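## Task

Carry the cardboard box from the desk to the coffee table. Nothing standing on the floor may be left toppled. The robot itself must not topple or be left leaning.

## Robot and tools

ROBOT. TidyBot++ is a wheeled base with one seven-joint arm and a two-finger gripper on top. The base is 0.54 m long, 0.50 m wide and 0.38 m tall, on four powered casters. The arm's shoulder sits 0.12 m ahead of the base centre and 0.68 m above the floor. Segment lengths are 0.42 m for the upper arm, 0.31 m for the forearm and 0.31 m for the hand, measured from wrist to hand point. There are two cameras. base_camera is fixed on the base and looks forward and down. wrist_camera looks along the hand. At the start the arm is folded with the hand pointing down, and it sticks out at most 0.08 m past the base front.

FRAMES. The base frame has its origin on the floor under the base centre, with x forward, y left and z up, all in metres. The odometry frame is where the base frame was when the scene began. hand_pose is the point midway between the finger pads, given in the base frame. The hand's own z axis runs out along the fingers, and the fingers close along its y axis.

TOOL move. Every argument except cameras and blocking is part of the action, and all motions in one action start at the same time.
- base: an object holding relative offsets from where the base is now, along its current axes. translate_m is in metres, forward positive, -2 to 2. strafe_m is in metres, left positive, -2 to 2. rotate_rad is in radians, counter-clockwise (left) positive, -6.3 to 6.3.
- joints: an object of absolute targets, one per joint name. All are in radians except gripper_pos. joint_1_rad accepts any angle and turns the whole arm about vertical, with positive meaning clockwise seen from above. joint_2_rad is the shoulder, ±2.249, where 0 is upright and positive leans forward. joint_3_rad accepts any angle. joint_4_rad is the elbow, ±2.579; with joint_3 at 3.14, negative bends the forearm forward. joint_5_rad accepts any angle. joint_6_rad is the wrist, ±2.099; with joint_3 at 3.14 and joint_5 at 0, negative tips the hand forward. joint_7_rad accepts any angle and rolls the hand; at 1.57 with the hand down, the fingers open left and right. gripper_pos runs from 0 (open, about an 85 mm gap) to 1 (closed). For joints that accept any angle, the arm takes the shorter way round, so keep each step under half a turn.
- target: one list of seven numbers, [x, y, z, qw, qx, qy, qz]. It is an absolute pose for the hand in the base frame, with position in metres followed by a quaternion. When target is given, joints may contain only gripper_pos.
- speeds: optional caps for this action only. translate_m and strafe_m take 0.05 to 0.5 m/s. rotate_rad takes 0.1 to 1.57 rad/s. When translate and strafe are combined, give the speed under just one of them.
- cameras: a list of base_camera, wrist_camera or all. Leaving it out returns all images for a call with no action and none for a call with an action.
- blocking: true, or leaving it out, returns once everything has stopped. false returns almost immediately while the motions continue. A later move replaces only the parts it names.
A move with no action just reports the state and images, including the scene number.

TOOL wait takes seconds, from 0 to 10. It commands nothing and returns early once all motions rest. TOOL stop brakes every running motion. TOOL zoom_image takes camera and region [x0, y0, x1, y1] in pixels of that camera's latest image, with the origin at the top-left; the region can be at most 504 by 504. TOOL finished_scene takes scene (1 or 2), ends the scene for good, and reports the outcome and the next task.

RESULTS. The move line gives done or the worst status. base_status, joint_status and hand_status can read done, moving, off_target (rested short and may still be pushing), not_followed (withheld by a check), contact_stop, time_out, torque_fault, or limit_stop_at_motor_heat. hand_pose is the hand's measured pose. hand_target is where the joint targets would place the hand. joint_positions, base_odometry (x, y and heading in rad) and base_tilt (forward and right in degrees) are also given. motor_effort gives a percentage of maximum, with the peak of the last action in brackets. on_its_own lists things the robot did without being told. pictures names the images in order. Other flags are 'joint command not followed' or 'pose unreachable' with a cause, ARM HIT, MOTOR HOT, and OVER-TEMPERATURE FAULT. An uncommanded stop, a refusal or a torque fault cancels the remaining robot calls in that reply.

TIPS. After done, the hand usually lands within about 3 cm. To fix the remaining error, shift the next target by (desired minus hand_pose). To keep a loaded hand in place, resend hand_target, not hand_pose. A held object makes the arm sag, so correct for it, and never command a joint to its current reading while loaded. A hand pointing down can rise to only about 0.94 m, and only when close to the base. Targets that are low, close and pointing forward tend to miss, or can drive the arm into the base. When a carried object touches a surface, hand_pose stops falling while the commands keep going lower; watch motor_effort and the images for this. Odometry counts wheel turns, so slip shows up as travel. Camera calibration is listed with each image result.

AVOID. The arm does not steer around obstacles and keeps pushing on whatever it meets. Do not let a raised arm catch on furniture while the base drives or turns, because the robot can tip. Avoid reaching far out or swinging sideways with the arm stretched. Avoid hitting things hard enough to cause a torque fault. Holding a stretched or loaded arm for long overheats the motors. Do not drop objects, release moving ones, slam or shove them, or squeeze hard on something still resting on a surface. Before finishing, set the item down gently and upright.

Each tool is called after "Request:" as a command line: name --argument value for each argument, lists and objects as JSON in quotes; but a table of rows of numbers goes row by row, as --pt "numbers of a row", without its own name.

## Session

Request:
move

Scene clock: 0.00 s.
base_odometry: x=+0.000 y=+0.000 heading=+0.000
base_tilt: forward=-0.2 right=-0.3
base_status: not commanded
joint_positions: joint_1_rad=+0.005 joint_2_rad=-0.359 joint_3_rad=+3.141 joint_4_rad=-2.511 joint_5_rad=-0.020 joint_6_rad=-0.866 joint_7_rad=+1.545 gripper_pos=+0.000
joint_status: not commanded
motor_effort: joint_1_rad=+0 joint_2_rad=-2 joint_3_rad=+1 joint_4_rad=+16 joint_5_rad=+0 joint_6_rad=+2 joint_7_rad=+1
hand_pose: x=+0.2723 y=+0.0053 z=+0.5941 quat_wxyz=(-0.008, +0.998, -0.021, +0.062) (m; base frame)
hand_target: x=+0.2715 y=+0.0053 z=+0.5937 quat_wxyz=(-0.008, +0.998, -0.021, +0.061) (m; base frame)
hand_status: not commanded
pictures: base_camera, wrist_camera
camera_calibration:
wrist_camera: T_world_to_cam=[[-0.0825806, -0.996451, 0.0162938, 0.0188401], [-0.987498, 0.0796138, -0.136051, 0.408046], [0.134271, -0.0273253, -0.990568, 0.684143], [0, 0, 0, 1]] pos_world=[0.31264, 0.00498153, 0.732898]

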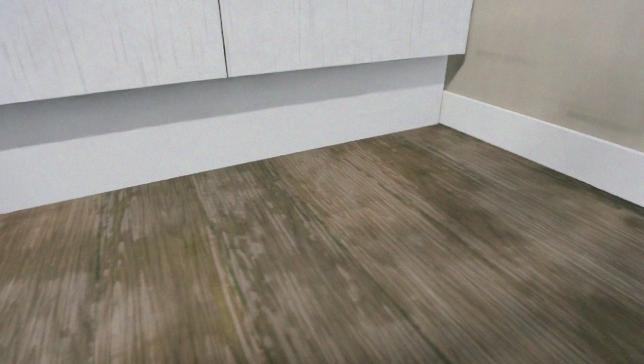

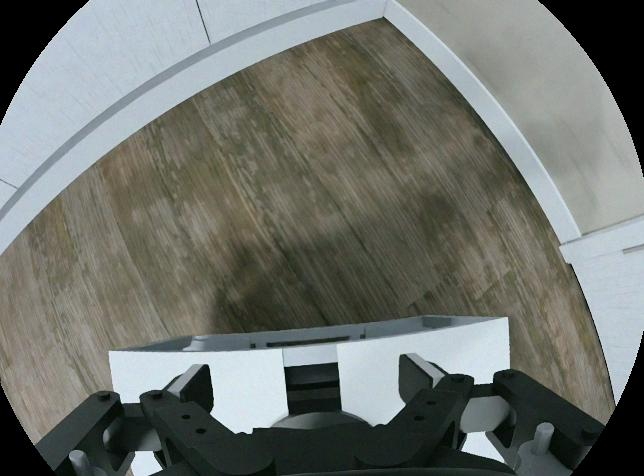

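Request:
move --joints '{"joint_1_rad":-1.0,"joint_2_rad":-0.5,"joint_3_rad":3.14,"joint_4_rad":-2.2,"joint_5_rad":0,"joint_6_rad":-0.2,"joint_7_rad":1.57}' --cameras '["wrist_camera"]'

Request:
move --joints '{"joint_1_rad":-2.0}' --cameras '["wrist_camera"]'

Request:
move --joints '{"joint_1_rad":-3.0}' --cameras '["wrist_camera"]'

Request:
move --joints '{"joint_1_rad":-4.0}' --cameras '["wrist_camera"]'

Scene clock: 6.57 s.
move: done
base_odometry: x=+0.000 y=+0.000 heading=+0.000
base_tilt: forward=-0.2 right=-0.4
base_status: not commanded
joint_positions: joint_1_rad=-0.981 joint_2_rad=-0.472 joint_3_rad=+3.141 joint_4_rad=-2.209 joint_5_rad=-0.020 joint_6_rad=-0.281 joint_7_rad=+1.545 gripper_pos=+0.000
joint_status: all done
motor_effort: joint_1_rad=+0(1) joint_2_rad=-4(5) joint_3_rad=+1(2) joint_4_rad=+22(23) joint_5_rad=+0(2) joint_6_rad=+9(9) joint_7_rad=+1(1)
hand_pose: x=+0.3385 y=+0.3337 z=+0.8697 quat_wxyz=(-0.263, +0.755, +0.384, +0.463) (m; base frame)
hand_target: x=+0.3358 y=+0.3416 z=+0.9099 quat_wxyz=(-0.279, +0.714, +0.390, +0.510) (m; base frame)
hand_status: not commanded
pictures: wrist_camera
camera_calibration:
wrist_camera: T_world_to_cam=[[0.790726, -0.609404, -0.058132, -0.0129514], [-0.300098, -0.303111, -0.904469, 1.04807], [0.533567, 0.732633, -0.422559, 0.074476], [0, 0, 0, 1]] pos_world=[0.285027, 0.255225, 0.978664]

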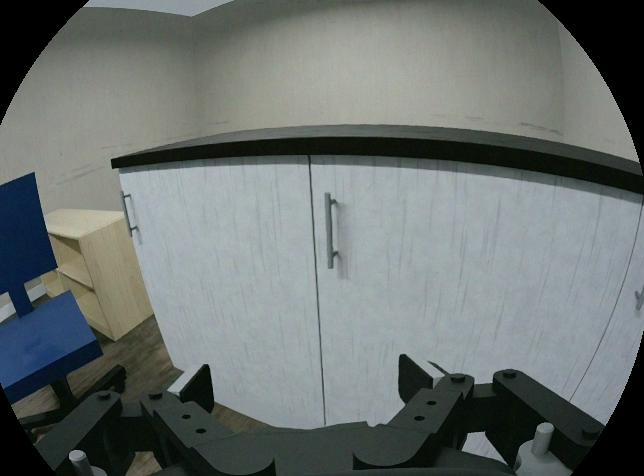

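Scene clock: 8.87 s.
move: done
base_odometry: x=+0.000 y=+0.000 heading=+0.000
base_tilt: forward=-0.2 right=-0.4
base_status: not commanded
joint_positions: joint_1_rad=-1.981 joint_2_rad=-0.472 joint_3_rad=+3.141 joint_4_rad=-2.209 joint_5_rad=-0.020 joint_6_rad=-0.276 joint_7_rad=+1.545 gripper_pos=+0.000
joint_status: all done
motor_effort: joint_1_rad=+0(1) joint_2_rad=-4(5) joint_3_rad=+1(2) joint_4_rad=+23(23) joint_5_rad=+0(1) joint_6_rad=+9(9) joint_7_rad=+1(1)
hand_pose: x=-0.0435 y=+0.3656 z=+0.8712 quat_wxyz=(-0.455, +0.478, +0.697, +0.281) (m; base frame)
hand_target: x=-0.0513 y=+0.3670 z=+0.9099 quat_wxyz=(-0.490, +0.439, +0.685, +0.314) (m; base frame)
hand_status: not commanded
pictures: wrist_camera
camera_calibration:
wrist_camera: T_world_to_cam=[[0.939943, 0.336289, -0.0584575, -0.0304085], [0.0910499, -0.412081, -0.906586, 1.0032], [-0.328964, 0.846817, -0.417952, 0.172197], [0, 0, 0, 1]] pos_world=[-0.00611211, 0.277805, 0.979677]

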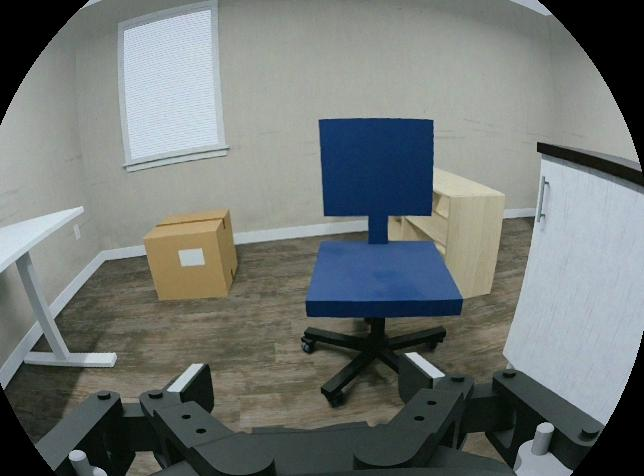

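Scene clock: 11.17 s.
move: done
base_odometry: x=+0.000 y=+0.000 heading=+0.000
base_tilt: forward=-0.1 right=-0.4
base_status: not commanded
joint_positions: joint_1_rad=-2.981 joint_2_rad=-0.472 joint_3_rad=+3.141 joint_4_rad=-2.209 joint_5_rad=-0.020 joint_6_rad=-0.276 joint_7_rad=+1.545 gripper_pos=+0.000
joint_status: all done
motor_effort: joint_1_rad=+0(2) joint_2_rad=-4(5) joint_3_rad=+1(2) joint_4_rad=+22(23) joint_5_rad=+0(0) joint_6_rad=+9(9) joint_7_rad=+1(1)
hand_pose: x=-0.2765 y=+0.0608 z=+0.8713 quat_wxyz=(-0.534, +0.085, +0.841, +0.029) (m; base frame)
hand_target: x=-0.2818 y=+0.0550 z=+0.9099 quat_wxyz=(-0.580, +0.057, +0.811, +0.041) (m; base frame)
hand_status: not commanded
pictures: wrist_camera
camera_calibration:
wrist_camera: T_world_to_cam=[[0.224833, 0.97264, -0.0584985, 0.054762], [0.395575, -0.145976, -0.906759, 0.967085], [-0.890489, 0.180728, -0.417572, 0.238669], [0, 0, 0, 1]] pos_world=[-0.182335, 0.0447735, 0.979778]

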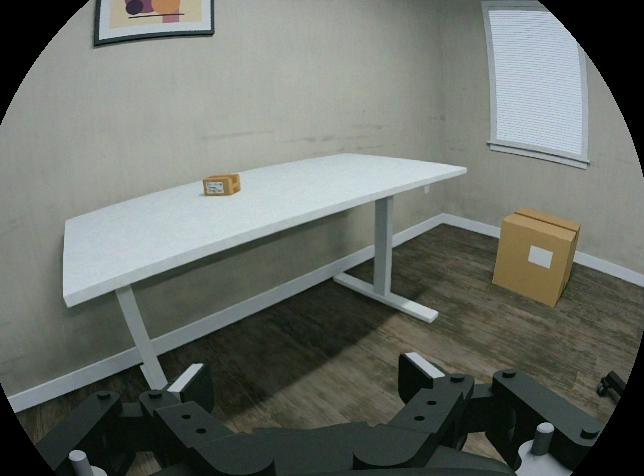

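Scene clock: 13.47 s.
move: done
base_odometry: x=+0.000 y=+0.000 heading=+0.000
base_tilt: forward=-0.2 right=-0.4
base_status: not commanded
joint_positions: joint_1_rad=-3.981 joint_2_rad=-0.472 joint_3_rad=+3.141 joint_4_rad=-2.209 joint_5_rad=-0.020 joint_6_rad=-0.276 joint_7_rad=+1.545 gripper_pos=+0.000
joint_status: all done
motor_effort: joint_1_rad=+0(2) joint_2_rad=-4(5) joint_3_rad=+1(2) joint_4_rad=+22(23) joint_5_rad=+0(1) joint_6_rad=+9(9) joint_7_rad=+1(1)
hand_pose: x=-0.1459 y=-0.3000 z=+0.8714 quat_wxyz=(-0.483, -0.329, +0.778, -0.231) (m; base frame)
hand_target: x=-0.1439 y=-0.3076 z=+0.9099 quat_wxyz=(-0.529, -0.339, +0.739, -0.242) (m; base frame)
hand_status: not commanded
pictures: wrist_camera
camera_calibration:
wrist_camera: T_world_to_cam=[[-0.696984, 0.7147, -0.0584624, 0.164411], [0.336383, 0.253864, -0.906863, 0.974205], [-0.633293, -0.651734, -0.417352, 0.20773], [0, 0, 0, 1]] pos_world=[-0.0815598, -0.229435, 0.979779]

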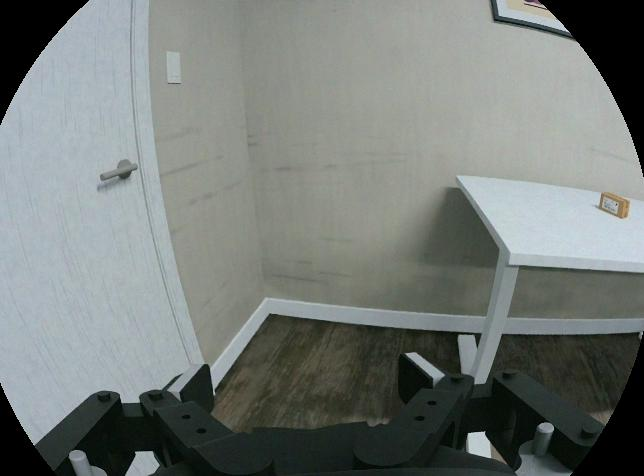

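Request:
move --joints '{"joint_1_rad":-1.2,"joint_2_rad":-0.3,"joint_3_rad":3.14,"joint_4_rad":-0.6,"joint_5_rad":0,"joint_6_rad":-1.35,"joint_7_rad":1.57}' --cameras '["wrist_camera"]'

Scene clock: 43.97 s.
move: done
base_odometry: x=+0.000 y=+0.000 heading=+0.000
base_tilt: forward=-0.2 right=-0.4
base_status: not commanded
joint_positions: joint_1_rad=-1.220 joint_2_rad=-0.330 joint_3_rad=+3.141 joint_4_rad=-0.613 joint_5_rad=-0.020 joint_6_rad=-1.263 joint_7_rad=+1.545 gripper_pos=+0.000
joint_status: all done
motor_effort: joint_1_rad=+0(1) joint_2_rad=+2(6) joint_3_rad=+1(2) joint_4_rad=+10(24) joint_5_rad=+0(2) joint_6_rad=+9(10) joint_7_rad=+1(2)
hand_pose: x=+0.2022 y=+0.2488 z=+1.3896 quat_wxyz=(-0.425, +0.575, +0.397, +0.576) (m; base frame)
hand_target: x=+0.2181 y=+0.2607 z=+1.3595 quat_wxyz=(-0.384, +0.606, +0.415, +0.560) (m; base frame)
hand_status: not commanded
pictures: wrist_camera
camera_calibration:
wrist_camera: T_world_to_cam=[[0.929899, -0.361285, -0.0689932, -0.00147837], [-0.0509342, 0.0592838, -0.996941, 1.43952], [0.36427, 0.930569, 0.0367262, -0.224172], [0, 0, 0, 1]] pos_world=[0.156355, 0.122733, 1.44325]

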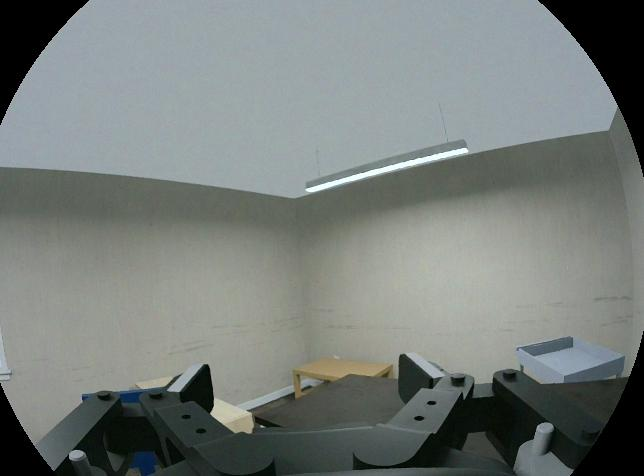

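Request:
move --joints '{"joint_1_rad":3.14,"joint_2_rad":-0.5,"joint_3_rad":3.14,"joint_4_rad":-2.2,"joint_5_rad":0,"joint_6_rad":-0.2,"joint_7_rad":1.57}' --base '{"rotate_rad":2.05}' --cameras '["all"]'

Request:
move --base '{"translate_m":0.5,"strafe_m":-0.46}' --cameras '["all"]'

Scene clock: 57.27 s.
move: done
base_odometry: x=+0.000 y=+0.000 heading=+2.049
base_tilt: forward=-0.2 right=-0.4
base_status: done
joint_positions: joint_1_rad=-3.124 joint_2_rad=-0.470 joint_3_rad=+3.141 joint_4_rad=-2.181 joint_5_rad=-0.020 joint_6_rad=-0.278 joint_7_rad=+1.545 gripper_pos=+0.000
joint_status: all done
motor_effort: joint_1_rad=+0(2) joint_2_rad=-5(12) joint_3_rad=+1(3) joint_4_rad=+22(24) joint_5_rad=+0(2) joint_6_rad=+9(10) joint_7_rad=+1(1)
hand_pose: x=-0.2862 y=+0.0041 z=+0.8869 quat_wxyz=(-0.545, +0.024, +0.838, -0.009) (m; base frame)
hand_target: x=-0.2856 y=-0.0027 z=+0.9099 quat_wxyz=(-0.582, -0.001, +0.813, -0.001) (m; base frame)
hand_status: not commanded
pictures: base_camera, wrist_camera
camera_calibration:
wrist_camera: T_world_to_cam=[[0.0827741, 0.994755, -0.0600972, 0.0737708], [0.389824, -0.0878187, -0.916692, 0.983683], [-0.917162, 0.052451, -0.395049, 0.219646], [0, 0, 0, 1]] pos_world=[-0.188119, 0.00148128, 0.992939]

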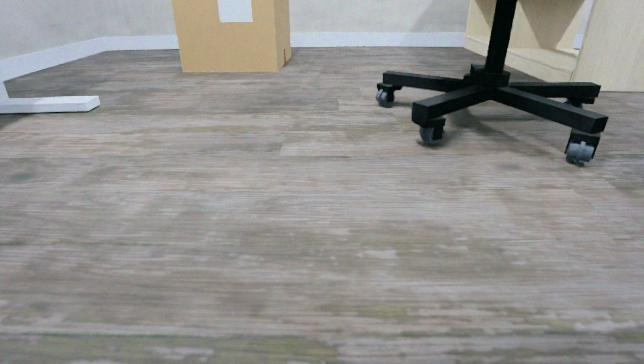

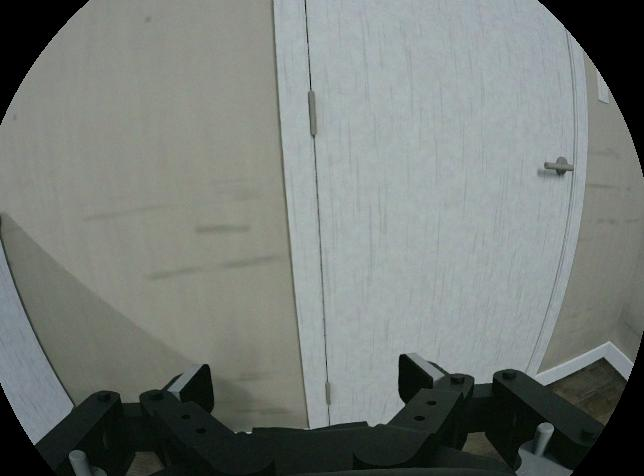

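Scene clock: 59.93 s.
move: done
base_odometry: x=+0.178 y=+0.656 heading=+2.050
base_tilt: forward=-0.2 right=-0.4
base_status: done
joint_positions: joint_1_rad=-3.125 joint_2_rad=-0.480 joint_3_rad=+3.141 joint_4_rad=-2.181 joint_5_rad=-0.020 joint_6_rad=-0.274 joint_7_rad=+1.545 gripper_pos=+0.000
joint_status: not commanded
motor_effort: joint_1_rad=+0(1) joint_2_rad=-4(7) joint_3_rad=+1(2) joint_4_rad=+22(23) joint_5_rad=+0(1) joint_6_rad=+10(10) joint_7_rad=+1(1)
hand_pose: x=-0.2846 y=+0.0035 z=+0.8913 quat_wxyz=(-0.550, +0.024, +0.835, -0.010) (m; base frame)
hand_target: x=-0.2856 y=-0.0027 z=+0.9099 quat_wxyz=(-0.582, -0.001, +0.813, -0.001) (m; base frame)
hand_status: not commanded
pictures: base_camera, wrist_camera
camera_calibration:
wrist_camera: T_world_to_cam=[[0.0808501, 0.994869, -0.0608261, 0.0744942], [0.378834, -0.0871182, -0.921355, 0.98808], [-0.921926, 0.0514487, -0.383933, 0.211665], [0, 0, 0, 1]] pos_world=[-0.185202, 0.00107797, 0.996169]

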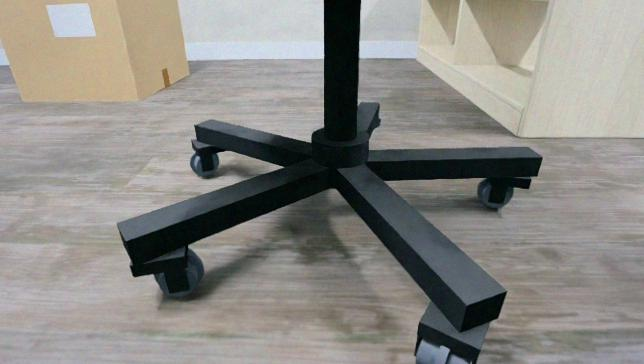

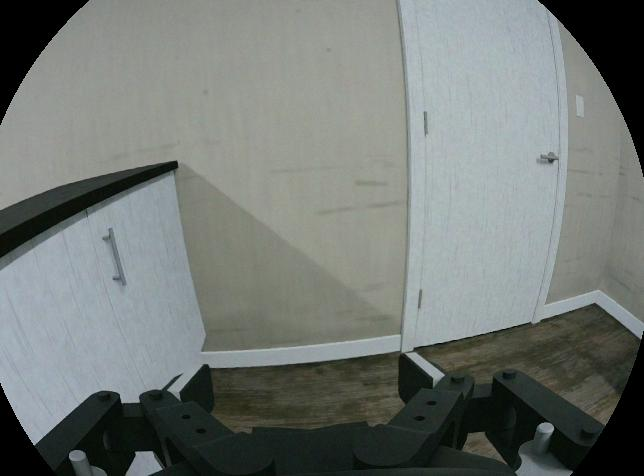

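Request:
move --base '{"translate_m":0.88}' --speeds '{"translate_m":0.15}' --cameras '["base_camera"]'

Scene clock: 73.33 s.
move: done
base_odometry: x=-0.227 y=+1.437 heading=+2.050
base_tilt: forward=-0.2 right=-0.3
base_status: done
joint_positions: joint_1_rad=-3.126 joint_2_rad=-0.488 joint_3_rad=+3.141 joint_4_rad=-2.183 joint_5_rad=-0.020 joint_6_rad=-0.272 joint_7_rad=+1.545 gripper_pos=+0.000
joint_status: not commanded
motor_effort: joint_1_rad=+0(1) joint_2_rad=-3(11) joint_3_rad=+1(2) joint_4_rad=+23(23) joint_5_rad=+0(1) joint_6_rad=+9(10) joint_7_rad=+1(1)
hand_pose: x=-0.2828 y=+0.0029 z=+0.8943 quat_wxyz=(-0.554, +0.023, +0.832, -0.010) (m; base frame)
hand_target: x=-0.2856 y=-0.0027 z=+0.9099 quat_wxyz=(-0.582, -0.001, +0.813, -0.001) (m; base frame)
hand_status: not commanded
pictures: base_camera

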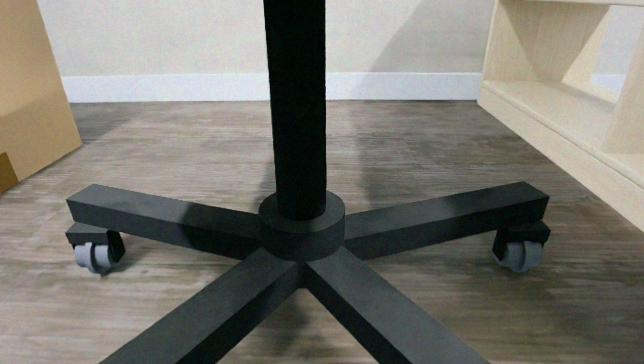

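Request:
move --base '{"translate_m":-0.82,"strafe_m":0.55}' --joints '{"joint_1_rad":0}'

Request:
move --base '{"rotate_rad":1.571}' --cameras '["all"]'

Scene clock: 83.13 s.
move: done
base_odometry: x=-0.337 y=+0.455 heading=+2.050
base_tilt: forward=-0.2 right=-0.3
base_status: done
joint_positions: joint_1_rad=-0.019 joint_2_rad=-0.489 joint_3_rad=+3.141 joint_4_rad=-2.183 joint_5_rad=-0.020 joint_6_rad=-0.272 joint_7_rad=+1.545 gripper_pos=+0.000
joint_status: all done
motor_effort: joint_1_rad=+0(1) joint_2_rad=-4(5) joint_3_rad=+1(2) joint_4_rad=+23(24) joint_5_rad=+0(0) joint_6_rad=+9(10) joint_7_rad=+1(1)
hand_pose: x=+0.5206 y=+0.0109 z=+0.8946 quat_wxyz=(-0.020, +0.832, -0.009, +0.554) (m; base frame)
hand_target: x=+0.5236 y=+0.0021 z=+0.9099 quat_wxyz=(+0.000, +0.813, +0.000, +0.582) (m; base frame)
hand_status: not commanded
camera_calibration:
wrist_camera: T_world_to_cam=[[-0.0444903, -0.997114, -0.061522, 0.0899047], [-0.372822, 0.0737058, -0.924971, 1.07951], [0.926836, -0.0182155, -0.375025, -0.0148031], [0, 0, 0, 1]] pos_world=[0.420184, 0.00980965, 0.998493]

Scene clock: 85.43 s.
move: done
base_odometry: x=-0.337 y=+0.455 heading=-2.663
base_tilt: forward=-0.1 right=-0.4
base_status: done
joint_positions: joint_1_rad=-0.015 joint_2_rad=-0.489 joint_3_rad=+3.141 joint_4_rad=-2.183 joint_5_rad=-0.020 joint_6_rad=-0.272 joint_7_rad=+1.545 gripper_pos=+0.000
joint_status: not commanded
motor_effort: joint_1_rad=+0(1) joint_2_rad=-4(5) joint_3_rad=+1(2) joint_4_rad=+22(23) joint_5_rad=+0(1) joint_6_rad=+9(9) joint_7_rad=+1(1)
hand_pose: x=+0.5206 y=+0.0094 z=+0.8946 quat_wxyz=(-0.019, +0.832, -0.010, +0.554) (m; base frame)
hand_target: x=+0.5236 y=+0.0021 z=+0.9099 quat_wxyz=(+0.000, +0.813, +0.000, +0.582) (m; base frame)
hand_status: not commanded
pictures: base_camera, wrist_camera
camera_calibration:
wrist_camera: T_world_to_cam=[[-0.0483488, -0.996936, -0.0614818, 0.0902792], [-0.372528, 0.0751106, -0.924976, 1.07947], [0.926761, -0.0218178, -0.375018, -0.0147797], [0, 0, 0, 1]] pos_world=[0.420195, 0.00860045, 0.998492]

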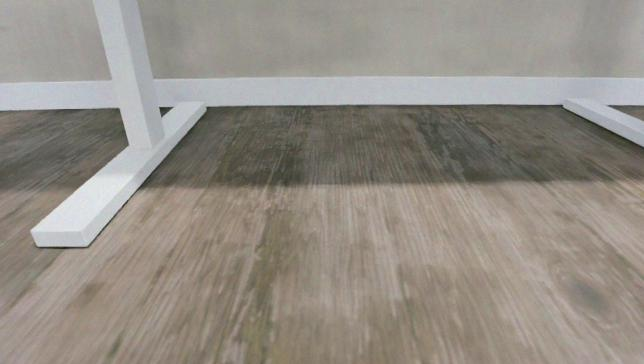

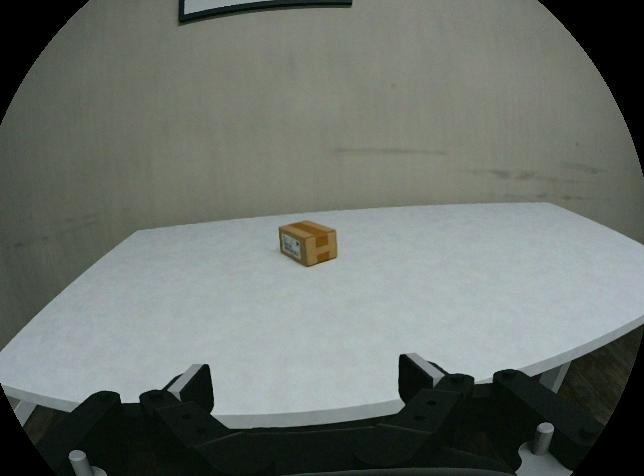

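Request:
zoom_image --camera "wrist_camera" --region '[260, 200, 360, 280]'

Scaled by 5.040.

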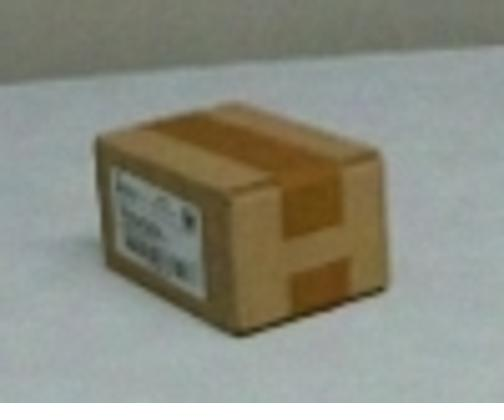

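Request:
move --base '{"translate_m":0.27,"strafe_m":-0.42}' --joints '{"joint_1_rad":-0.58}' --cameras '["all"]'

Scene clock: 102.90 s.
move: done
base_odometry: x=-0.770 y=+0.704 heading=-2.663
base_tilt: forward=-0.2 right=-0.3
base_status: done
joint_positions: joint_1_rad=-0.560 joint_2_rad=-0.489 joint_3_rad=+3.141 joint_4_rad=-2.183 joint_5_rad=-0.020 joint_6_rad=-0.272 joint_7_rad=+1.545 gripper_pos=+0.000
joint_status: all done
motor_effort: joint_1_rad=+0(1) joint_2_rad=-4(7) joint_3_rad=+1(3) joint_4_rad=+23(23) joint_5_rad=+0(1) joint_6_rad=+9(9) joint_7_rad=+1(1)
hand_pose: x=+0.4576 y=+0.2162 z=+0.8948 quat_wxyz=(-0.167, +0.804, +0.214, +0.529) (m; base frame)
hand_target: x=+0.4563 y=+0.2235 z=+0.9099 quat_wxyz=(-0.167, +0.779, +0.233, +0.557) (m; base frame)
hand_status: not commanded
pictures: base_camera, wrist_camera
camera_calibration:
wrist_camera: T_world_to_cam=[[0.475455, -0.87759, -0.0614617, 0.027914], [-0.357135, -0.128694, -0.925144, 1.07772], [0.803988, 0.461815, -0.374607, -0.000461339], [0, 0, 0, 1]] pos_world=[0.371993, 0.163407, 0.998593]

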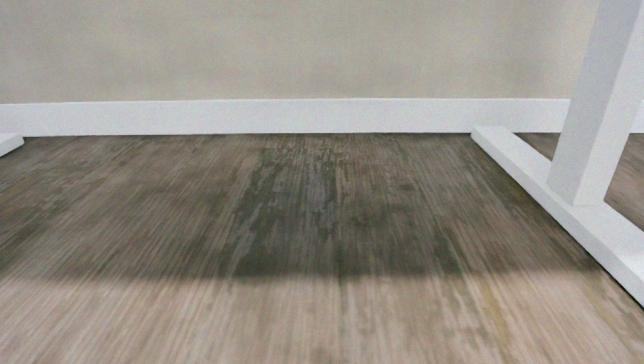

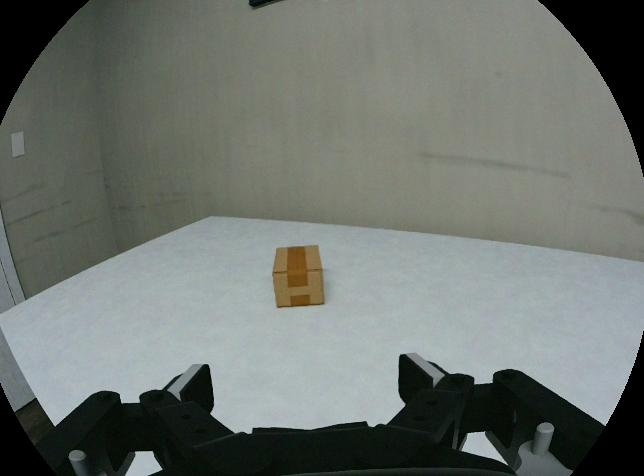

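Request:
move --target '[0.695, 0.370, 0.875, -0.1021, 0.8905, 0.2464, 0.3689]' --cameras '["wrist_camera"]'

Scene clock: 111.97 s.
move: done
base_odometry: x=-0.770 y=+0.704 heading=-2.663
base_tilt: forward=-0.1 right=-0.4
base_status: not commanded
joint_positions: joint_1_rad=-0.531 joint_2_rad=+0.364 joint_3_rad=+3.052 joint_4_rad=-1.146 joint_5_rad=+0.069 joint_6_rad=-0.769 joint_7_rad=+1.508 gripper_pos=+0.000
joint_status: not commanded
motor_effort: joint_1_rad=+0(1) joint_2_rad=-33(34) joint_3_rad=+0(1) joint_4_rad=+21(24) joint_5_rad=+0(0) joint_6_rad=+7(10) joint_7_rad=+1(1)
hand_pose: x=+0.7014 y=+0.3863 z=+0.8930 quat_wxyz=(-0.122, +0.872, +0.253, +0.401) (m; base frame)
hand_target: x=+0.6950 y=+0.3700 z=+0.8750 quat_wxyz=(-0.102, +0.890, +0.246, +0.369) (m; base frame)
hand_status: done (0.025 m and 4.9 deg from the pose sent, 0.284 m and 22.4 deg at the start)
pictures: wrist_camera
camera_calibration:
wrist_camera: T_world_to_cam=[[0.491828, -0.8706, -0.0126589, 0.00344223], [-0.561051, -0.30577, -0.769237, 1.25729], [0.665828, 0.385435, -0.638838, 0.0865801], [0, 0, 0, 1]] pos_world=[0.646065, 0.354068, 1.02251]

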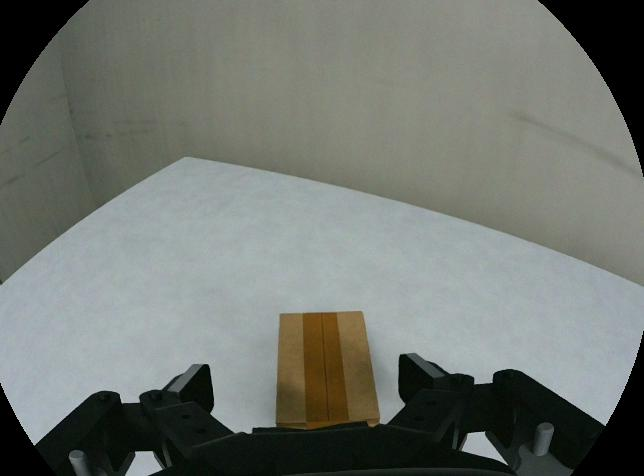

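Request:
move --target '[0.742, 0.388, 0.830, -0.1021, 0.8905, 0.2464, 0.3689]' --cameras '["wrist_camera"]'

Scene clock: 117.67 s.
move: done
base_odometry: x=-0.770 y=+0.704 heading=-2.663
base_tilt: forward=-0.1 right=-0.3
base_status: not commanded
joint_positions: joint_1_rad=-0.531 joint_2_rad=+0.500 joint_3_rad=+3.052 joint_4_rad=-1.086 joint_5_rad=+0.070 joint_6_rad=-0.771 joint_7_rad=+1.507 gripper_pos=+0.000
joint_status: not commanded
motor_effort: joint_1_rad=+0(1) joint_2_rad=-37(40) joint_3_rad=-1(1) joint_4_rad=+22(23) joint_5_rad=+0(1) joint_6_rad=+8(8) joint_7_rad=+0(1)
hand_pose: x=+0.7330 y=+0.4044 z=+0.8275 quat_wxyz=(-0.115, +0.888, +0.255, +0.366) (m; base frame)
hand_target: x=+0.7420 y=+0.3880 z=+0.8300 quat_wxyz=(-0.102, +0.890, +0.246, +0.369) (m; base frame)
hand_status: done (0.019 m and 1.8 deg from the pose sent, 0.075 m and 4.9 deg at the start)
pictures: wrist_camera
camera_calibration:
wrist_camera: T_world_to_cam=[[0.488621, -0.872358, -0.0155633, 0.00829132], [-0.613586, -0.330888, -0.716956, 1.23553], [0.620292, 0.359869, -0.696945, 0.108591], [0, 0, 0, 1]] pos_world=[0.686691, 0.376974, 0.961629]

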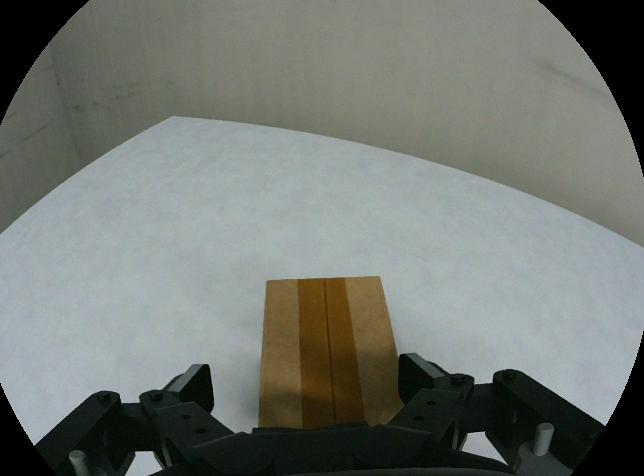

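Request:
move --target '[0.748, 0.374, 0.832, -0.1021, 0.8905, 0.2464, 0.3689]' --cameras '["wrist_camera"]'

Scene clock: 121.37 s.
move: done
base_odometry: x=-0.770 y=+0.704 heading=-2.663
base_tilt: forward=-0.1 right=-0.4
base_status: not commanded
joint_positions: joint_1_rad=-0.491 joint_2_rad=+0.500 joint_3_rad=+3.052 joint_4_rad=-1.086 joint_5_rad=+0.070 joint_6_rad=-0.771 joint_7_rad=+1.516 gripper_pos=+0.000
joint_status: not commanded
motor_effort: joint_1_rad=+0(2) joint_2_rad=-37(38) joint_3_rad=-1(2) joint_4_rad=+22(22) joint_5_rad=+0(1) joint_6_rad=+7(8) joint_7_rad=+1(1)
hand_pose: x=+0.7487 y=+0.3795 z=+0.8276 quat_wxyz=(-0.106, +0.892, +0.241, +0.368) (m; base frame)
hand_target: x=+0.7480 y=+0.3740 z=+0.8320 quat_wxyz=(-0.102, +0.890, +0.246, +0.369) (m; base frame)
hand_status: done (0.007 m and 0.8 deg from the pose sent, 0.034 m and 1.8 deg at the start)
pictures: wrist_camera
camera_calibration:
wrist_camera: T_world_to_cam=[[0.458984, -0.888392, -0.00964719, 0.00227706], [-0.62218, -0.313658, -0.717294, 1.2372], [0.634212, 0.335229, -0.696704, 0.106577], [0, 0, 0, 1]] pos_world=[0.701124, 0.354353, 0.961711]

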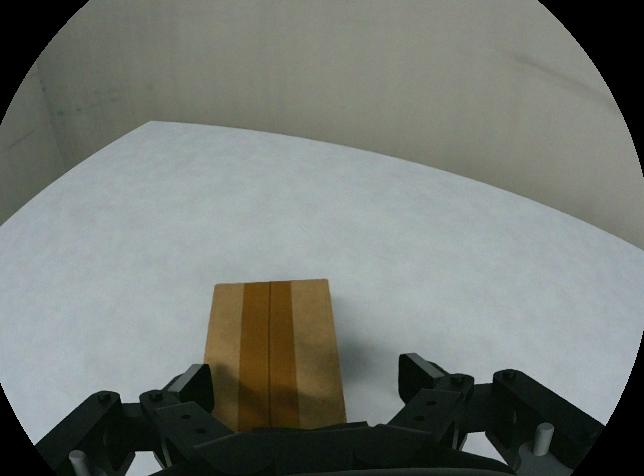

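Request:
move --joints '{"joint_1_rad":-0.534}' --cameras '["wrist_camera"]'

Scene clock: 126.40 s.
move: done
base_odometry: x=-0.770 y=+0.704 heading=-2.663
base_tilt: forward=-0.1 right=-0.4
base_status: not commanded
joint_positions: joint_1_rad=-0.525 joint_2_rad=+0.500 joint_3_rad=+3.052 joint_4_rad=-1.086 joint_5_rad=+0.070 joint_6_rad=-0.771 joint_7_rad=+1.516 gripper_pos=+0.000
joint_status: all done
motor_effort: joint_1_rad=+0(2) joint_2_rad=-37(38) joint_3_rad=-1(2) joint_4_rad=+21(22) joint_5_rad=+0(1) joint_6_rad=+7(7) joint_7_rad=+1(1)
hand_pose: x=+0.7351 y=+0.4011 z=+0.8276 quat_wxyz=(-0.112, +0.887, +0.256, +0.367) (m; base frame)
hand_target: x=+0.7267 y=+0.4077 z=+0.8320 quat_wxyz=(-0.112, +0.883, +0.271, +0.366) (m; base frame)
hand_status: not commanded
pictures: wrist_camera
camera_calibration:
wrist_camera: T_world_to_cam=[[0.489555, -0.871919, -0.00960587, -0.0013887], [-0.610863, -0.335077, -0.717335, 1.23588], [0.62224, 0.357043, -0.696662, 0.107916], [0, 0, 0, 1]] pos_world=[0.688486, 0.374376, 0.961711]

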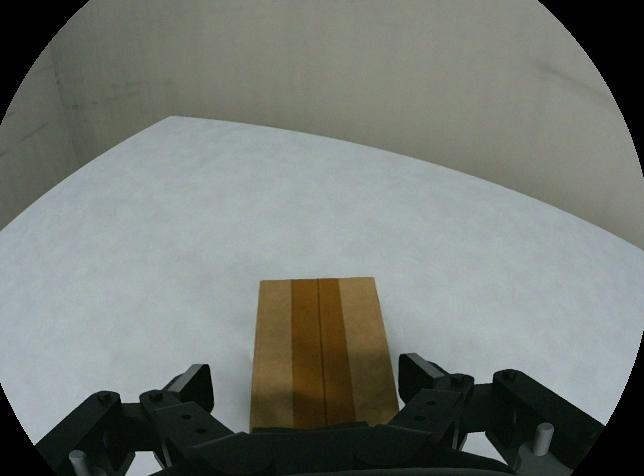

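Request:
move --joints '{"joint_1_rad":-0.499}' --cameras '["wrist_camera"]'

Scene clock: 130.07 s.
move: done
base_odometry: x=-0.770 y=+0.704 heading=-2.663
base_tilt: forward=-0.1 right=-0.4
base_status: not commanded
joint_positions: joint_1_rad=-0.509 joint_2_rad=+0.500 joint_3_rad=+3.052 joint_4_rad=-1.086 joint_5_rad=+0.070 joint_6_rad=-0.771 joint_7_rad=+1.516 gripper_pos=+0.000
joint_status: all done
motor_effort: joint_1_rad=+0(2) joint_2_rad=-37(37) joint_3_rad=-1(2) joint_4_rad=+22(22) joint_5_rad=+0(1) joint_6_rad=+7(8) joint_7_rad=+1(1)
hand_pose: x=+0.7416 y=+0.3910 z=+0.8276 quat_wxyz=(-0.109, +0.889, +0.249, +0.367) (m; base frame)
hand_target: x=+0.7406 y=+0.3862 z=+0.8320 quat_wxyz=(-0.106, +0.888, +0.255, +0.368) (m; base frame)
hand_status: not commanded
pictures: wrist_camera
camera_calibration:
wrist_camera: T_world_to_cam=[[0.475287, -0.879778, -0.00961109, 0.000268368], [-0.61628, -0.3251, -0.717293, 1.23645], [0.627935, 0.346843, -0.696705, 0.107373], [0, 0, 0, 1]] pos_world=[0.694451, 0.364966, 0.961711]

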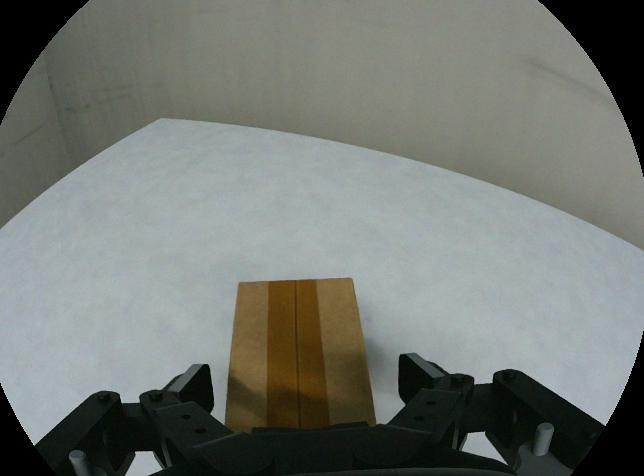

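Request:
move --joints '{"joint_2_rad":0.56,"joint_4_rad":-1.11,"joint_6_rad":-0.69}' --cameras '["wrist_camera"]'

Scene clock: 140.00 s.
move: done
base_odometry: x=-0.770 y=+0.704 heading=-2.663
base_tilt: forward=-0.1 right=-0.4
base_status: not commanded
joint_positions: joint_1_rad=-0.509 joint_2_rad=+0.559 joint_3_rad=+3.052 joint_4_rad=-1.095 joint_5_rad=+0.070 joint_6_rad=-0.742 joint_7_rad=+1.516 gripper_pos=+0.000
joint_status: all done
motor_effort: joint_1_rad=+0(0) joint_2_rad=-39(41) joint_3_rad=-1(1) joint_4_rad=+22(23) joint_5_rad=+0(0) joint_6_rad=+6(7) joint_7_rad=+1(1)
hand_pose: x=+0.7512 y=+0.3972 z=+0.7848 quat_wxyz=(-0.106, +0.897, +0.251, +0.349) (m; base frame)
hand_target: x=+0.7594 y=+0.3992 z=+0.7881 quat_wxyz=(-0.109, +0.888, +0.256, +0.366) (m; base frame)
hand_status: not commanded
pictures: wrist_camera
camera_calibration:
wrist_camera: T_world_to_cam=[[0.475924, -0.879422, -0.0106599, 0.000974569], [-0.641233, -0.338675, -0.688564, 1.21533], [0.601928, 0.334539, -0.725098, 0.115951], [0, 0, 0, 1]] pos_world=[0.709049, 0.373667, 0.920915]

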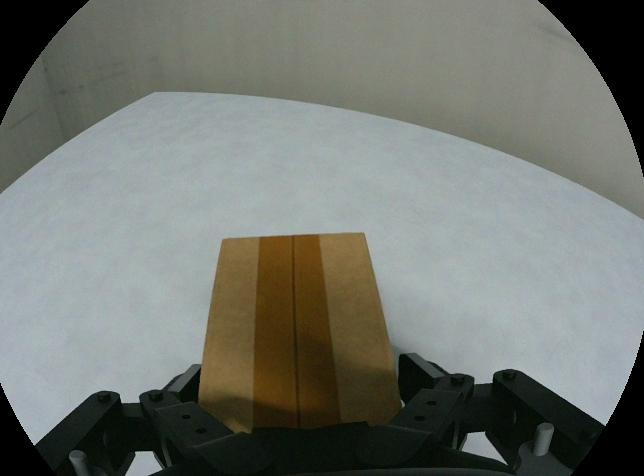

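Request:
move --joints '{"joint_2_rad":0.574,"joint_4_rad":-1.10,"joint_6_rad":-0.67}'

Request:
move --joints '{"gripper_pos":0.5}' --cameras '["wrist_camera"]'

Scene clock: 142.97 s.
move: done
base_odometry: x=-0.770 y=+0.704 heading=-2.663
base_tilt: forward=-0.2 right=-0.4
base_status: not commanded
joint_positions: joint_1_rad=-0.509 joint_2_rad=+0.563 joint_3_rad=+3.052 joint_4_rad=-1.095 joint_5_rad=+0.070 joint_6_rad=-0.733 joint_7_rad=+1.516 gripper_pos=+0.000
joint_status: all done
motor_effort: joint_1_rad=+1(1) joint_2_rad=-38(40) joint_3_rad=+0(1) joint_4_rad=+21(22) joint_5_rad=+0(0) joint_6_rad=+7(7) joint_7_rad=+1(1)
hand_pose: x=+0.7534 y=+0.3987 z=+0.7839 quat_wxyz=(-0.107, +0.896, +0.250, +0.351) (m; base frame)
hand_target: x=+0.7666 y=+0.4035 z=+0.7873 quat_wxyz=(-0.112, +0.885, +0.254, +0.373) (m; base frame)
hand_status: not commanded
camera_calibration:
wrist_camera: T_world_to_cam=[[0.476148, -0.879291, -0.0114615, 0.00161076], [-0.637975, -0.336443, -0.692671, 1.21657], [0.605203, 0.337126, -0.721162, 0.106951], [0, 0, 0, 1]] pos_world=[0.710648, 0.374667, 0.919831]

Scene clock: 143.80 s.
move: off_target
base_odometry: x=-0.770 y=+0.704 heading=-2.663
base_tilt: forward=-0.1 right=-0.3
base_status: not commanded
joint_positions: joint_1_rad=-0.509 joint_2_rad=+0.564 joint_3_rad=+3.052 joint_4_rad=-1.094 joint_5_rad=+0.070 joint_6_rad=-0.732 joint_7_rad=+1.516 gripper_pos=+0.230
joint_status: gripper_pos off_target (ended at +0.230, target +0.500)
motor_effort: joint_1_rad=+0(1) joint_2_rad=-36(39) joint_3_rad=+0(1) joint_4_rad=+20(22) joint_5_rad=+0(1) joint_6_rad=+6(7) joint_7_rad=+1(1)
hand_pose: x=+0.7539 y=+0.3990 z=+0.7845 quat_wxyz=(-0.107, +0.895, +0.250, +0.352) (m; base frame)
hand_target: x=+0.7666 y=+0.4035 z=+0.7873 quat_wxyz=(-0.112, +0.885, +0.254, +0.373) (m; base frame)
hand_status: not commanded
pictures: wrist_camera
camera_calibration:
wrist_camera: T_world_to_cam=[[0.476162, -0.87928, -0.0117155, 0.00178138], [-0.636876, -0.335644, -0.694069, 1.21735], [0.606349, 0.33795, -0.719813, 0.104736], [0, 0, 0, 1]] pos_world=[0.710948, 0.374767, 0.920337]

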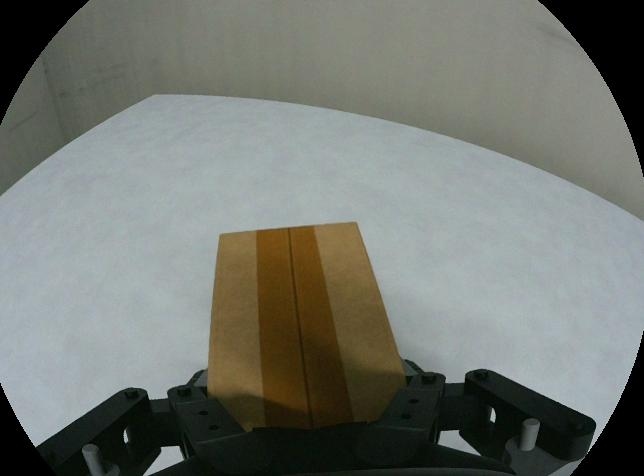

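Request:
move --target '[0.735, 0.385, 0.87, -0.107, 0.895, 0.250, 0.352]' --joints '{"gripper_pos":0.6}' --cameras '["wrist_camera"]'

Scene clock: 148.43 s.
move: off_target
base_odometry: x=-0.770 y=+0.704 heading=-2.663
base_tilt: forward=-0.1 right=-0.3
base_status: not commanded
joint_positions: joint_1_rad=-0.509 joint_2_rad=+0.543 joint_3_rad=+3.052 joint_4_rad=-0.932 joint_5_rad=+0.070 joint_6_rad=-0.891 joint_7_rad=+1.516 gripper_pos=+0.230
joint_status: gripper_pos off_target (ended at +0.230, target +0.600)
motor_effort: joint_1_rad=+0(1) joint_2_rad=-41(45) joint_3_rad=-1(1) joint_4_rad=+23(25) joint_5_rad=+0(0) joint_6_rad=+8(9) joint_7_rad=+1(1)
hand_pose: x=+0.7541 y=+0.3937 z=+0.8511 quat_wxyz=(-0.108, +0.893, +0.244, +0.363) (m; base frame)
hand_target: x=+0.7350 y=+0.3850 z=+0.8700 quat_wxyz=(-0.107, +0.896, +0.250, +0.352) (m; base frame)
hand_status: done (0.028 m and 1.5 deg from the pose sent, 0.089 m and 0.0 deg at the start)
pictures: wrist_camera
camera_calibration:
wrist_camera: T_world_to_cam=[[0.466488, -0.884442, -0.0123113, 0.00765469], [-0.626789, -0.320707, -0.710129, 1.26209], [0.62412, 0.338983, -0.703964, 0.127066], [0, 0, 0, 1]] pos_world=[0.708191, 0.368459, 0.985794]

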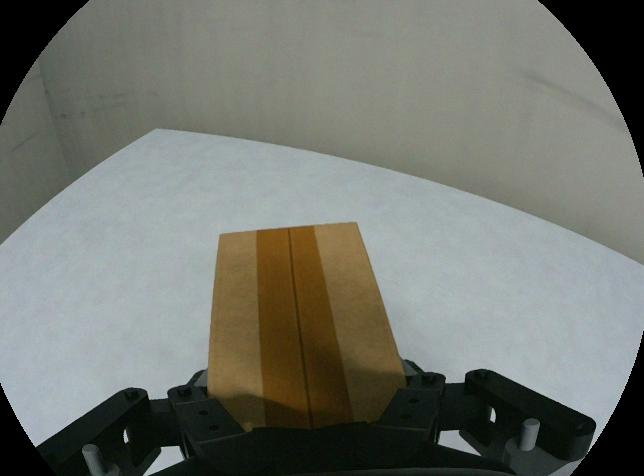

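Request:
move --joints '{"joint_1_rad":-0.3,"joint_2_rad":-0.35,"joint_3_rad":3.14,"joint_4_rad":-1.8,"joint_5_rad":0,"joint_6_rad":-0.92,"joint_7_rad":1.57}'

Request:
move --joints '{"joint_1_rad":0}' --base '{"translate_m":-0.58,"strafe_m":-0.29}'

Request:
move --base '{"rotate_rad":3.14}' --speeds '{"rotate_rad":1.0}' --cameras '["all"]'

Scene clock: 158.17 s.
move: done
base_odometry: x=-0.770 y=+0.704 heading=-2.663
base_tilt: forward=-0.2 right=-0.4
base_status: not commanded
joint_positions: joint_1_rad=-0.320 joint_2_rad=-0.316 joint_3_rad=+3.113 joint_4_rad=-1.790 joint_5_rad=+0.045 joint_6_rad=-0.891 joint_7_rad=+1.530 gripper_pos=+0.230
joint_status: all done
motor_effort: joint_1_rad=+0(1) joint_2_rad=-10(43) joint_3_rad=+1(1) joint_4_rad=+24(25) joint_5_rad=+0(2) joint_6_rad=+8(9) joint_7_rad=+1(1)
hand_pose: x=+0.4976 y=+0.1288 z=+0.8901 quat_wxyz=(-0.047, +0.913, +0.150, +0.376) (m; base frame)
hand_target: x=+0.4860 y=+0.1157 z=+0.8918 quat_wxyz=(-0.056, +0.916, +0.139, +0.372) (m; base frame)
hand_status: not commanded
camera_calibration:
wrist_camera: T_world_to_cam=[[0.256131, -0.96622, 0.0285645, -0.0275767], [-0.673361, -0.199543, -0.711876, 1.05309], [0.693529, 0.163099, -0.701724, 0.390485], [0, 0, 0, 1]] pos_world=[0.445361, 0.119805, 1.02447]

Scene clock: 160.60 s.
move: done
base_odometry: x=-0.389 y=+1.229 heading=-2.662
base_tilt: forward=-0.1 right=-0.3
base_status: done
joint_positions: joint_1_rad=-0.019 joint_2_rad=-0.332 joint_3_rad=+3.119 joint_4_rad=-1.792 joint_5_rad=+0.041 joint_6_rad=-0.891 joint_7_rad=+1.531 gripper_pos=+0.230
joint_status: all done
motor_effort: joint_1_rad=+0(1) joint_2_rad=-10(15) joint_3_rad=+1(2) joint_4_rad=+24(24) joint_5_rad=+0(1) joint_6_rad=+8(9) joint_7_rad=+1(1)
hand_pose: x=+0.5152 y=+0.0087 z=+0.8954 quat_wxyz=(+0.008, +0.923, +0.007, +0.385) (m; base frame)
hand_target: x=+0.5038 y=+0.0020 z=+0.8918 quat_wxyz=(+0.000, +0.927, +0.000, +0.376) (m; base frame)
hand_status: not commanded
camera_calibration:
wrist_camera: T_world_to_cam=[[-0.0479392, -0.998609, 0.0219371, 0.0145587], [-0.692241, 0.017383, -0.721457, 1.06127], [0.720073, -0.0497719, -0.692111, 0.381133], [0, 0, 0, 1]] pos_world=[0.460907, 0.0150602, 1.02913]

Scene clock: 164.67 s.
move: done
base_odometry: x=-0.389 y=+1.229 heading=+0.477
base_tilt: forward=-0.1 right=-0.3
base_status: done
joint_positions: joint_1_rad=-0.014 joint_2_rad=-0.332 joint_3_rad=+3.123 joint_4_rad=-1.792 joint_5_rad=+0.038 joint_6_rad=-0.891 joint_7_rad=+1.531 gripper_pos=+0.230
joint_status: not commanded
motor_effort: joint_1_rad=+0(2) joint_2_rad=-10(10) joint_3_rad=+1(2) joint_4_rad=+24(24) joint_5_rad=+0(1) joint_6_rad=+9(9) joint_7_rad=+1(1)
hand_pose: x=+0.5153 y=+0.0060 z=+0.8954 quat_wxyz=(+0.007, +0.923, +0.003, +0.385) (m; base frame)
hand_target: x=+0.5038 y=+0.0020 z=+0.8918 quat_wxyz=(+0.000, +0.927, +0.000, +0.376) (m; base frame)
hand_status: not commanded
pictures: base_camera, wrist_camera
camera_calibration:
wrist_camera: T_world_to_cam=[[-0.0557678, -0.998292, 0.0174192, 0.0199027], [-0.692191, 0.026083, -0.721243, 1.06106], [0.719557, -0.0522796, -0.692463, 0.381537], [0, 0, 0, 1]] pos_world=[0.461031, 0.0121395, 1.02914]

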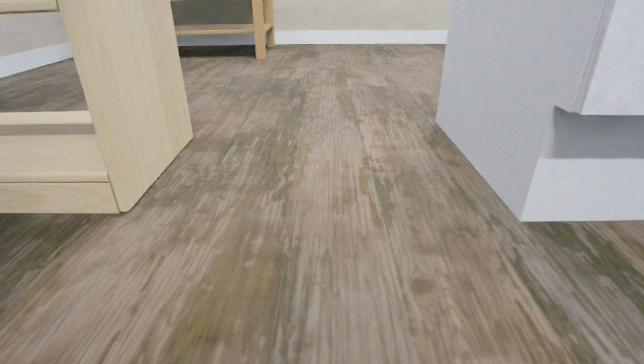

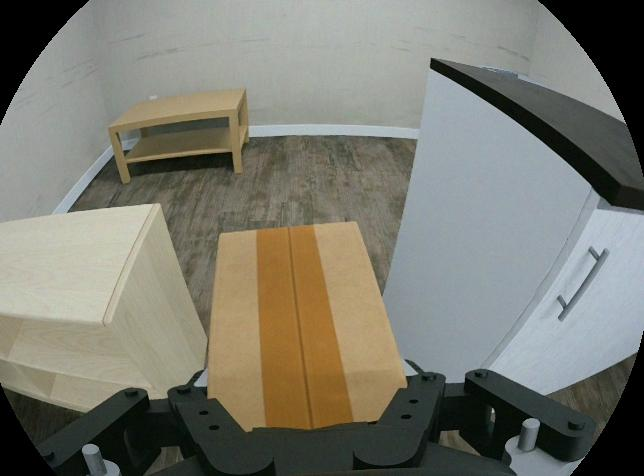

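Request:
move --base '{"translate_m":1.62}' --cameras '["all"]'

Scene clock: 183.47 s.
move: done
base_odometry: x=+1.050 y=+1.973 heading=+0.477
base_tilt: forward=-0.1 right=-0.3
base_status: done
joint_positions: joint_1_rad=-0.014 joint_2_rad=-0.334 joint_3_rad=+3.123 joint_4_rad=-1.792 joint_5_rad=+0.038 joint_6_rad=-0.891 joint_7_rad=+1.531 gripper_pos=+0.230
joint_status: not commanded
motor_effort: joint_1_rad=+0(0) joint_2_rad=-9(12) joint_3_rad=+1(1) joint_4_rad=+24(24) joint_5_rad=+0(1) joint_6_rad=+9(9) joint_7_rad=+1(1)
hand_pose: x=+0.5149 y=+0.0060 z=+0.8959 quat_wxyz=(+0.007, +0.922, +0.003, +0.386) (m; base frame)
hand_target: x=+0.5038 y=+0.0020 z=+0.8918 quat_wxyz=(+0.000, +0.927, +0.000, +0.376) (m; base frame)
hand_status: not commanded
pictures: base_camera, wrist_camera
camera_calibration:
wrist_camera: T_world_to_cam=[[-0.0557916, -0.998292, 0.0173421, 0.0199525], [-0.691116, 0.0260773, -0.722273, 1.06151], [0.720587, -0.0522822, -0.691391, 0.380671], [0, 0, 0, 1]] pos_world=[0.460431, 0.0121395, 1.02954]

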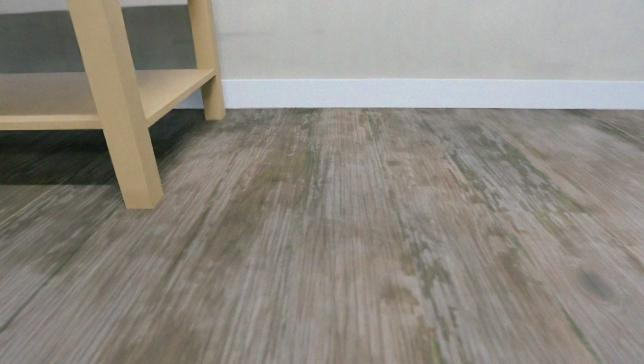

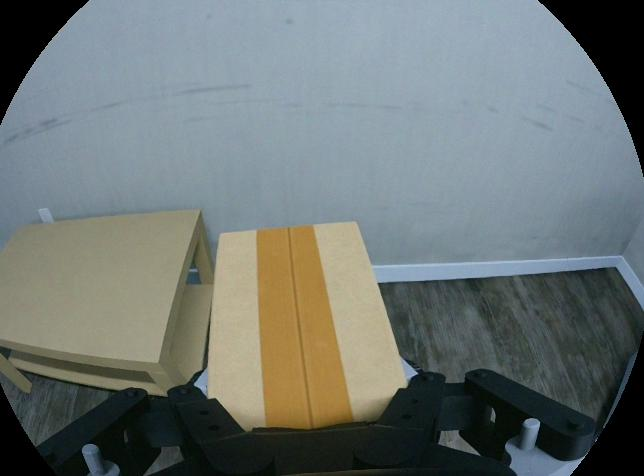

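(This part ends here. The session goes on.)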